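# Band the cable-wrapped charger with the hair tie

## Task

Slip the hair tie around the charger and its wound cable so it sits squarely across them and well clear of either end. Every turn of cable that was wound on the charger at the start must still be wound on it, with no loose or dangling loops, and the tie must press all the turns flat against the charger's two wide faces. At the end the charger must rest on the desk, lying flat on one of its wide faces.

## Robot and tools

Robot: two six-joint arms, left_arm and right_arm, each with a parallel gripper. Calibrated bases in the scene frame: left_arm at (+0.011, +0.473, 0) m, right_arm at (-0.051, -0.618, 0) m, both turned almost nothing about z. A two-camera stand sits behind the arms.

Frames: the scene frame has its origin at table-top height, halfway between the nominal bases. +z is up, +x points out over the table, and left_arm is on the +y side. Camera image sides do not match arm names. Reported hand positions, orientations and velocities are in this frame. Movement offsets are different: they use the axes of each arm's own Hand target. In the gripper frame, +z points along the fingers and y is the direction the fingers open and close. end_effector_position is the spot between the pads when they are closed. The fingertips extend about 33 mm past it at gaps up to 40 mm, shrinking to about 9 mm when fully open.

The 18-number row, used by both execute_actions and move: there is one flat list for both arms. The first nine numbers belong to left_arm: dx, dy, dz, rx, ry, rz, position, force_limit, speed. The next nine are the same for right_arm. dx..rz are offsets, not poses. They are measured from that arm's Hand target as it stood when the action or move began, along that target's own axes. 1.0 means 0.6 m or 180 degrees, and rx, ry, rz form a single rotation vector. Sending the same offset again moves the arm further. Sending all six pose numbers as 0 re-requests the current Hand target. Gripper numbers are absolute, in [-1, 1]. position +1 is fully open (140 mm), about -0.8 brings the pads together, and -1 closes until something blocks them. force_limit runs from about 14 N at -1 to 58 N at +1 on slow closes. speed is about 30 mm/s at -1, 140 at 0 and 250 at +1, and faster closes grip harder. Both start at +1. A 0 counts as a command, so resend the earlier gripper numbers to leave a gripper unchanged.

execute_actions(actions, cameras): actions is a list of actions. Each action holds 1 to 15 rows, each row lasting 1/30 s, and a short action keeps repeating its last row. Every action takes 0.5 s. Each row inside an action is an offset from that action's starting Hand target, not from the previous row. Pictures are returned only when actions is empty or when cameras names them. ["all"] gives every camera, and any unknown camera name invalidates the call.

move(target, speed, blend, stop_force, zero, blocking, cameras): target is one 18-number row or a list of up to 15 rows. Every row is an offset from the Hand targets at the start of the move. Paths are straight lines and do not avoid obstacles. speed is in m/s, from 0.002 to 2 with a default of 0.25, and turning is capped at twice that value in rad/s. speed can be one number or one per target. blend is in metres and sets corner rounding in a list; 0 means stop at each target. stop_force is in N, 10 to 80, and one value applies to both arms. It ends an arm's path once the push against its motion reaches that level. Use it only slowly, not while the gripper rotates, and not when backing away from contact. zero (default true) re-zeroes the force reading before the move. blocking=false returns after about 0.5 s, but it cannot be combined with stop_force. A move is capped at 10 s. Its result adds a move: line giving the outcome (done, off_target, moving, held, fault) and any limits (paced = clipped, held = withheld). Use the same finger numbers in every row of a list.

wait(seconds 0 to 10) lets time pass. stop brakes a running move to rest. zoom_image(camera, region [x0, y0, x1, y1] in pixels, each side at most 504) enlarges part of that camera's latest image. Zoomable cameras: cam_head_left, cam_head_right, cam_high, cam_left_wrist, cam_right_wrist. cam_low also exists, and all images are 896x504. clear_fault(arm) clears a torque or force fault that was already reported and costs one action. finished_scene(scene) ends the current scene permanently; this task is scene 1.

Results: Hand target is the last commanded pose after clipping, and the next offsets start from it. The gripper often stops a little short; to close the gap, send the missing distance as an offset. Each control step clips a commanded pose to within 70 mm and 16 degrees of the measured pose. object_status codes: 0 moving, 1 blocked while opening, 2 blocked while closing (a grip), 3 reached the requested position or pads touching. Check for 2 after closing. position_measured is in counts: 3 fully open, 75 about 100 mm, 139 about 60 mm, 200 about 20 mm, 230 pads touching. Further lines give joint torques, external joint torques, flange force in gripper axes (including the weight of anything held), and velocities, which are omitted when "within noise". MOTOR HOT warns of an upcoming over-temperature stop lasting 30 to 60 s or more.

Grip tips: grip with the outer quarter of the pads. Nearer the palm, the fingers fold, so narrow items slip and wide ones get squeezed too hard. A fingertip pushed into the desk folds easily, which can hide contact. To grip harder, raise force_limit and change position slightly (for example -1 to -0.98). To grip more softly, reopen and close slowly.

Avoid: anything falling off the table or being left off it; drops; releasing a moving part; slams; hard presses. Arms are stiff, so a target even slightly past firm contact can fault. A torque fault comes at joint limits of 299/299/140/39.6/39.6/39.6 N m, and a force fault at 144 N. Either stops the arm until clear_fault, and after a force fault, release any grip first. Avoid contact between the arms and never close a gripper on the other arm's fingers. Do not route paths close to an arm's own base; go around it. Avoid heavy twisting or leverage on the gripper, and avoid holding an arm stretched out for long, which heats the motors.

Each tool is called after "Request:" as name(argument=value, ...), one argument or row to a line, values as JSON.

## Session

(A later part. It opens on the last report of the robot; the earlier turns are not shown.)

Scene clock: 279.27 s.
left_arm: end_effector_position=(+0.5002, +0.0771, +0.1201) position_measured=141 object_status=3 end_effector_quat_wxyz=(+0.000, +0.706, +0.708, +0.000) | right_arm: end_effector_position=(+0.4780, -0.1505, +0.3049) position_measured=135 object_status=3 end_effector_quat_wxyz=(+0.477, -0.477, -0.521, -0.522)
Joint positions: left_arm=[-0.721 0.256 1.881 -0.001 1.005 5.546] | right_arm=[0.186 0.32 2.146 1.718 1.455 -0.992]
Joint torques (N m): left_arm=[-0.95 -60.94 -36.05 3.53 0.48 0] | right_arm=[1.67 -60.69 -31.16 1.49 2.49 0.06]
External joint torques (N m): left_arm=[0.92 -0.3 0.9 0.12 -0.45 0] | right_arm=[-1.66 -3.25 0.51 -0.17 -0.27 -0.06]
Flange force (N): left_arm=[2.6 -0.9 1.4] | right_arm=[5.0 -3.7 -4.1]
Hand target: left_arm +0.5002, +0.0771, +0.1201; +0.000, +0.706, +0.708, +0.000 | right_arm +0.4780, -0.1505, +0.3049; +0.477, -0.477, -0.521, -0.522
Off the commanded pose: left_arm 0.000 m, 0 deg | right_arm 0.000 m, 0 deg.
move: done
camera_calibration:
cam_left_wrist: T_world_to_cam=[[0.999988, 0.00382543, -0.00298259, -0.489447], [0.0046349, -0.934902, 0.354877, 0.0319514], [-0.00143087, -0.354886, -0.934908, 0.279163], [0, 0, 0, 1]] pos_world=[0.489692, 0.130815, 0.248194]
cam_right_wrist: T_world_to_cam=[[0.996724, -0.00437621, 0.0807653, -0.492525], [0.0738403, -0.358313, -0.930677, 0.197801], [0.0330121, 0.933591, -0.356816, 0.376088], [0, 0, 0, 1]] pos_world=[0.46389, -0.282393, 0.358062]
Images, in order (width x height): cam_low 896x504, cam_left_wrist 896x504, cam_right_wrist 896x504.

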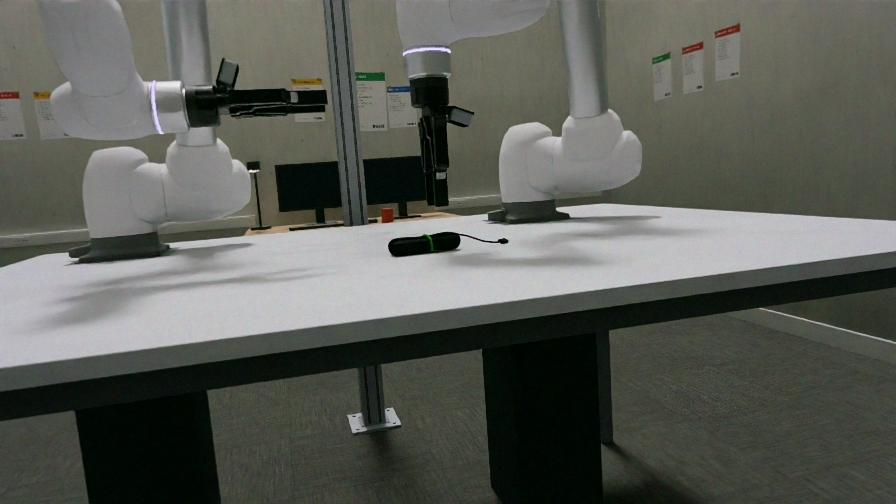

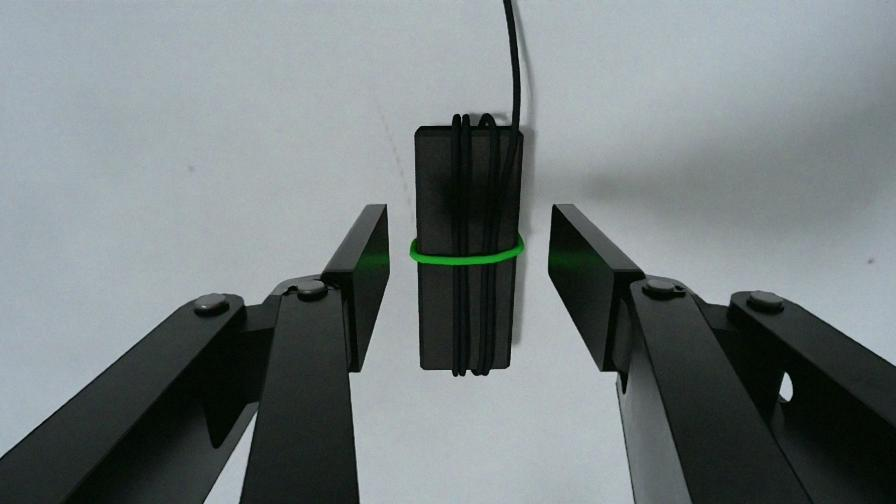

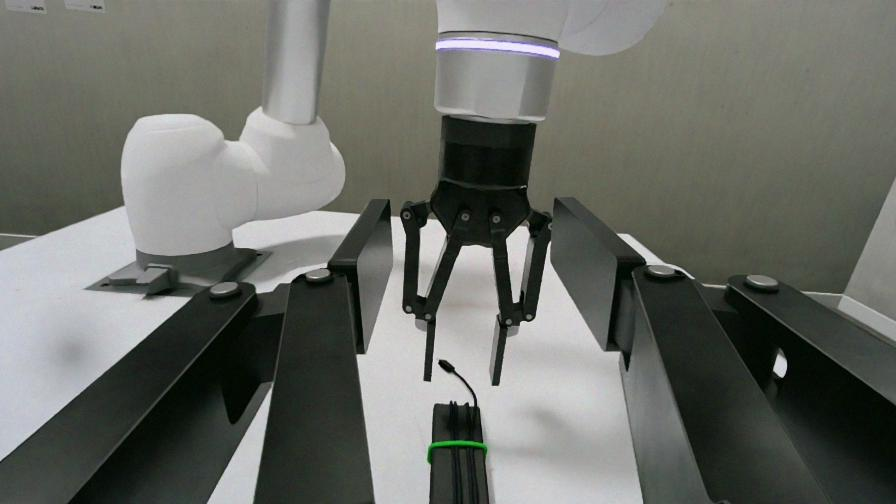

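Request:
zoom_image(
  camera="cam_left_wrist",
  region=[440, 60, 560, 180],
)

Request:
zoom_image(
  camera="cam_low",
  region=[430, 215, 520, 265],
)

Scaled by 4.200 from the camera's 896x504 image, which has a finer 1280x720 frame.

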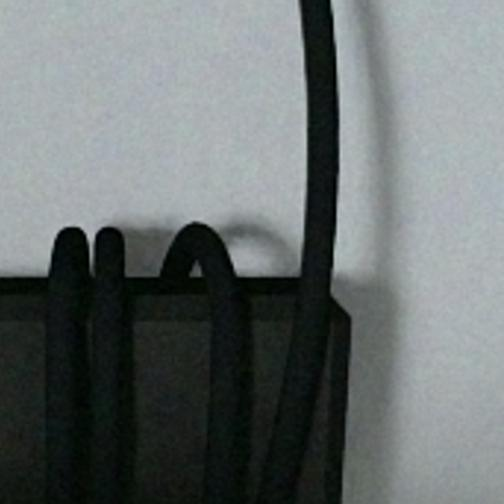

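Scaled by 5.600 from the camera's 896x504 image, which has a finer 1280x720 frame.

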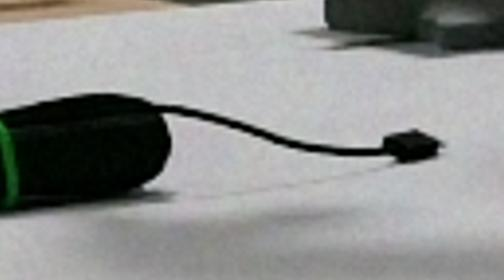

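Request:
zoom_image(
  camera="cam_right_wrist",
  region=[400, 340, 520, 504],
)

Request:
wait(
  seconds=0.05,
  cameras=["cam_head_left","cam_head_right","cam_high"],
)

Request:
zoom_image(
  camera="cam_head_left",
  region=[360, 370, 480, 450],
)

Request:
zoom_image(
  camera="cam_high",
  region=[460, 140, 580, 220],
)

Scaled by 3.073 from the camera's 896x504 image, which has a finer 1280x720 frame.

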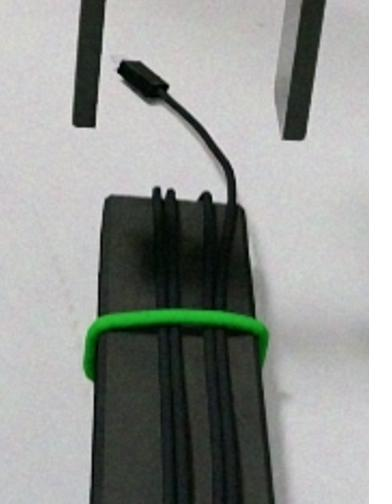

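Scene clock: 283.67 s.
left_arm: end_effector_position=(+0.5002, +0.0771, +0.1201) position_measured=141 object_status=3 end_effector_quat_wxyz=(+0.000, +0.706, +0.708, +0.000) | right_arm: end_effector_position=(+0.4780, -0.1505, +0.3049) position_measured=135 object_status=3 end_effector_quat_wxyz=(+0.477, -0.477, -0.521, -0.522)
Joint positions: left_arm=[-0.721 0.256 1.881 -0.001 1.005 5.546] | right_arm=[0.186 0.32 2.146 1.718 1.455 -0.992]
Joint torques (N m): left_arm=[-0.64 -60.17 -35.88 3.47 0.48 0.01] | right_arm=[2 -60.78 -31.3 1.48 2.53 0.08]
External joint torques (N m): left_arm=[0.72 -1.65 0.54 0.19 -0.45 -0.01] | right_arm=[-1.99 -3.55 0.5 -0.15 -0.3 -0.08]
Flange force (N): left_arm=[3.1 -2.0 -0.2] | right_arm=[5.4 -3.9 -4.7]
Hand target: left_arm +0.5002, +0.0771, +0.1201; +0.000, +0.706, +0.708, +0.000 | right_arm +0.4780, -0.1505, +0.3049; +0.477, -0.477, -0.521, -0.522
Tool commands: left_gripper/position=-0.1 left_gripper/force_limit=+0.5 left_gripper/speed=-1.0 right_gripper/position=-0.05 right_gripper/force_limit=+0.3 right_gripper/speed=-1.0
Off the commanded pose: left_arm 0.000 m, 0 deg | right_arm 0.000 m, 0 deg.
wait: 0.07 s; at rest from the start
Images, in order (width x height): cam_head_left 896x504, cam_head_right 896x504, cam_high 896x504.

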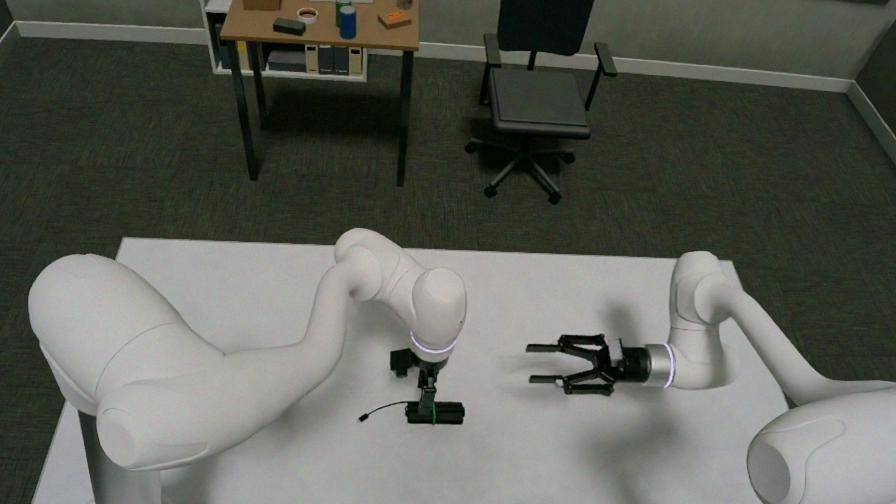

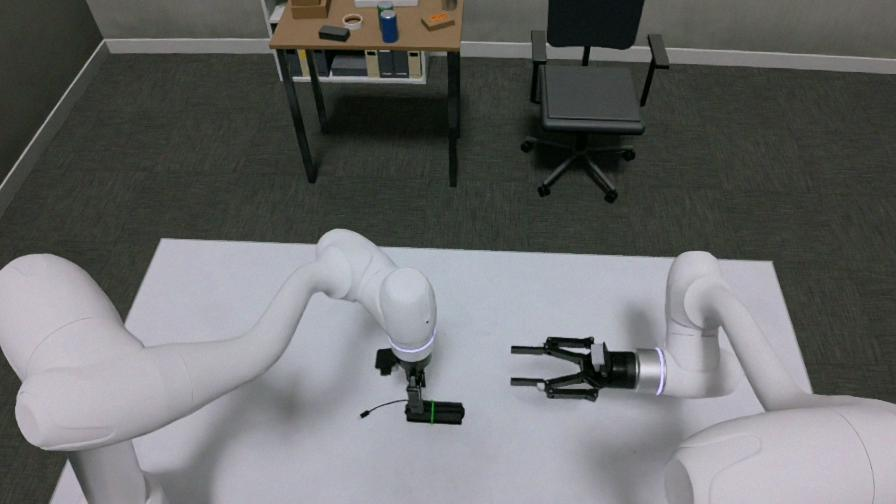

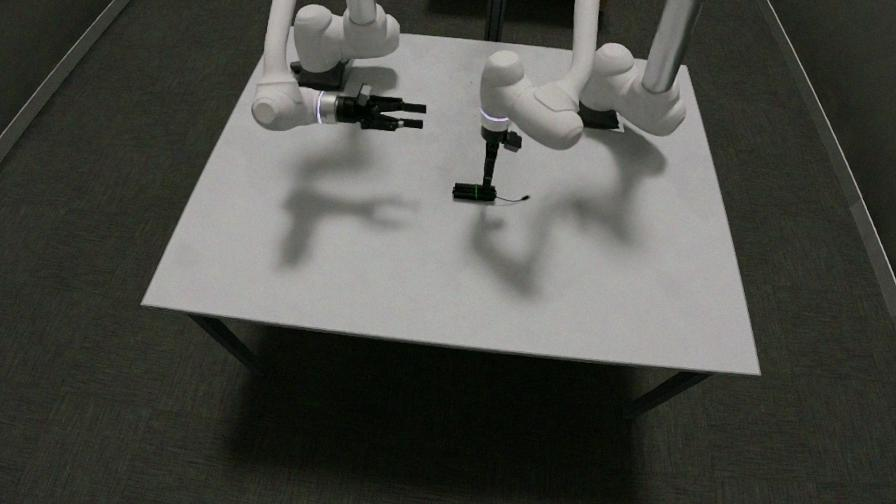

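Scaled by 4.200 from the camera's 896x504 image, which has a finer 1280x720 frame.

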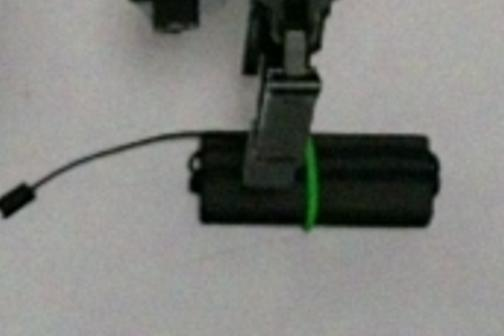

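Scaled by 4.200 from the camera's 896x504 image, which has a finer 1280x720 frame.

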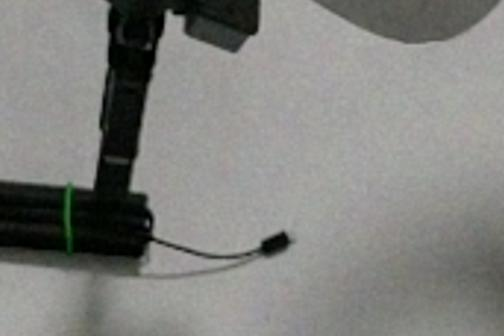

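Request:
finished_scene(
  scene=1,
)

The scene is finished: the task was done.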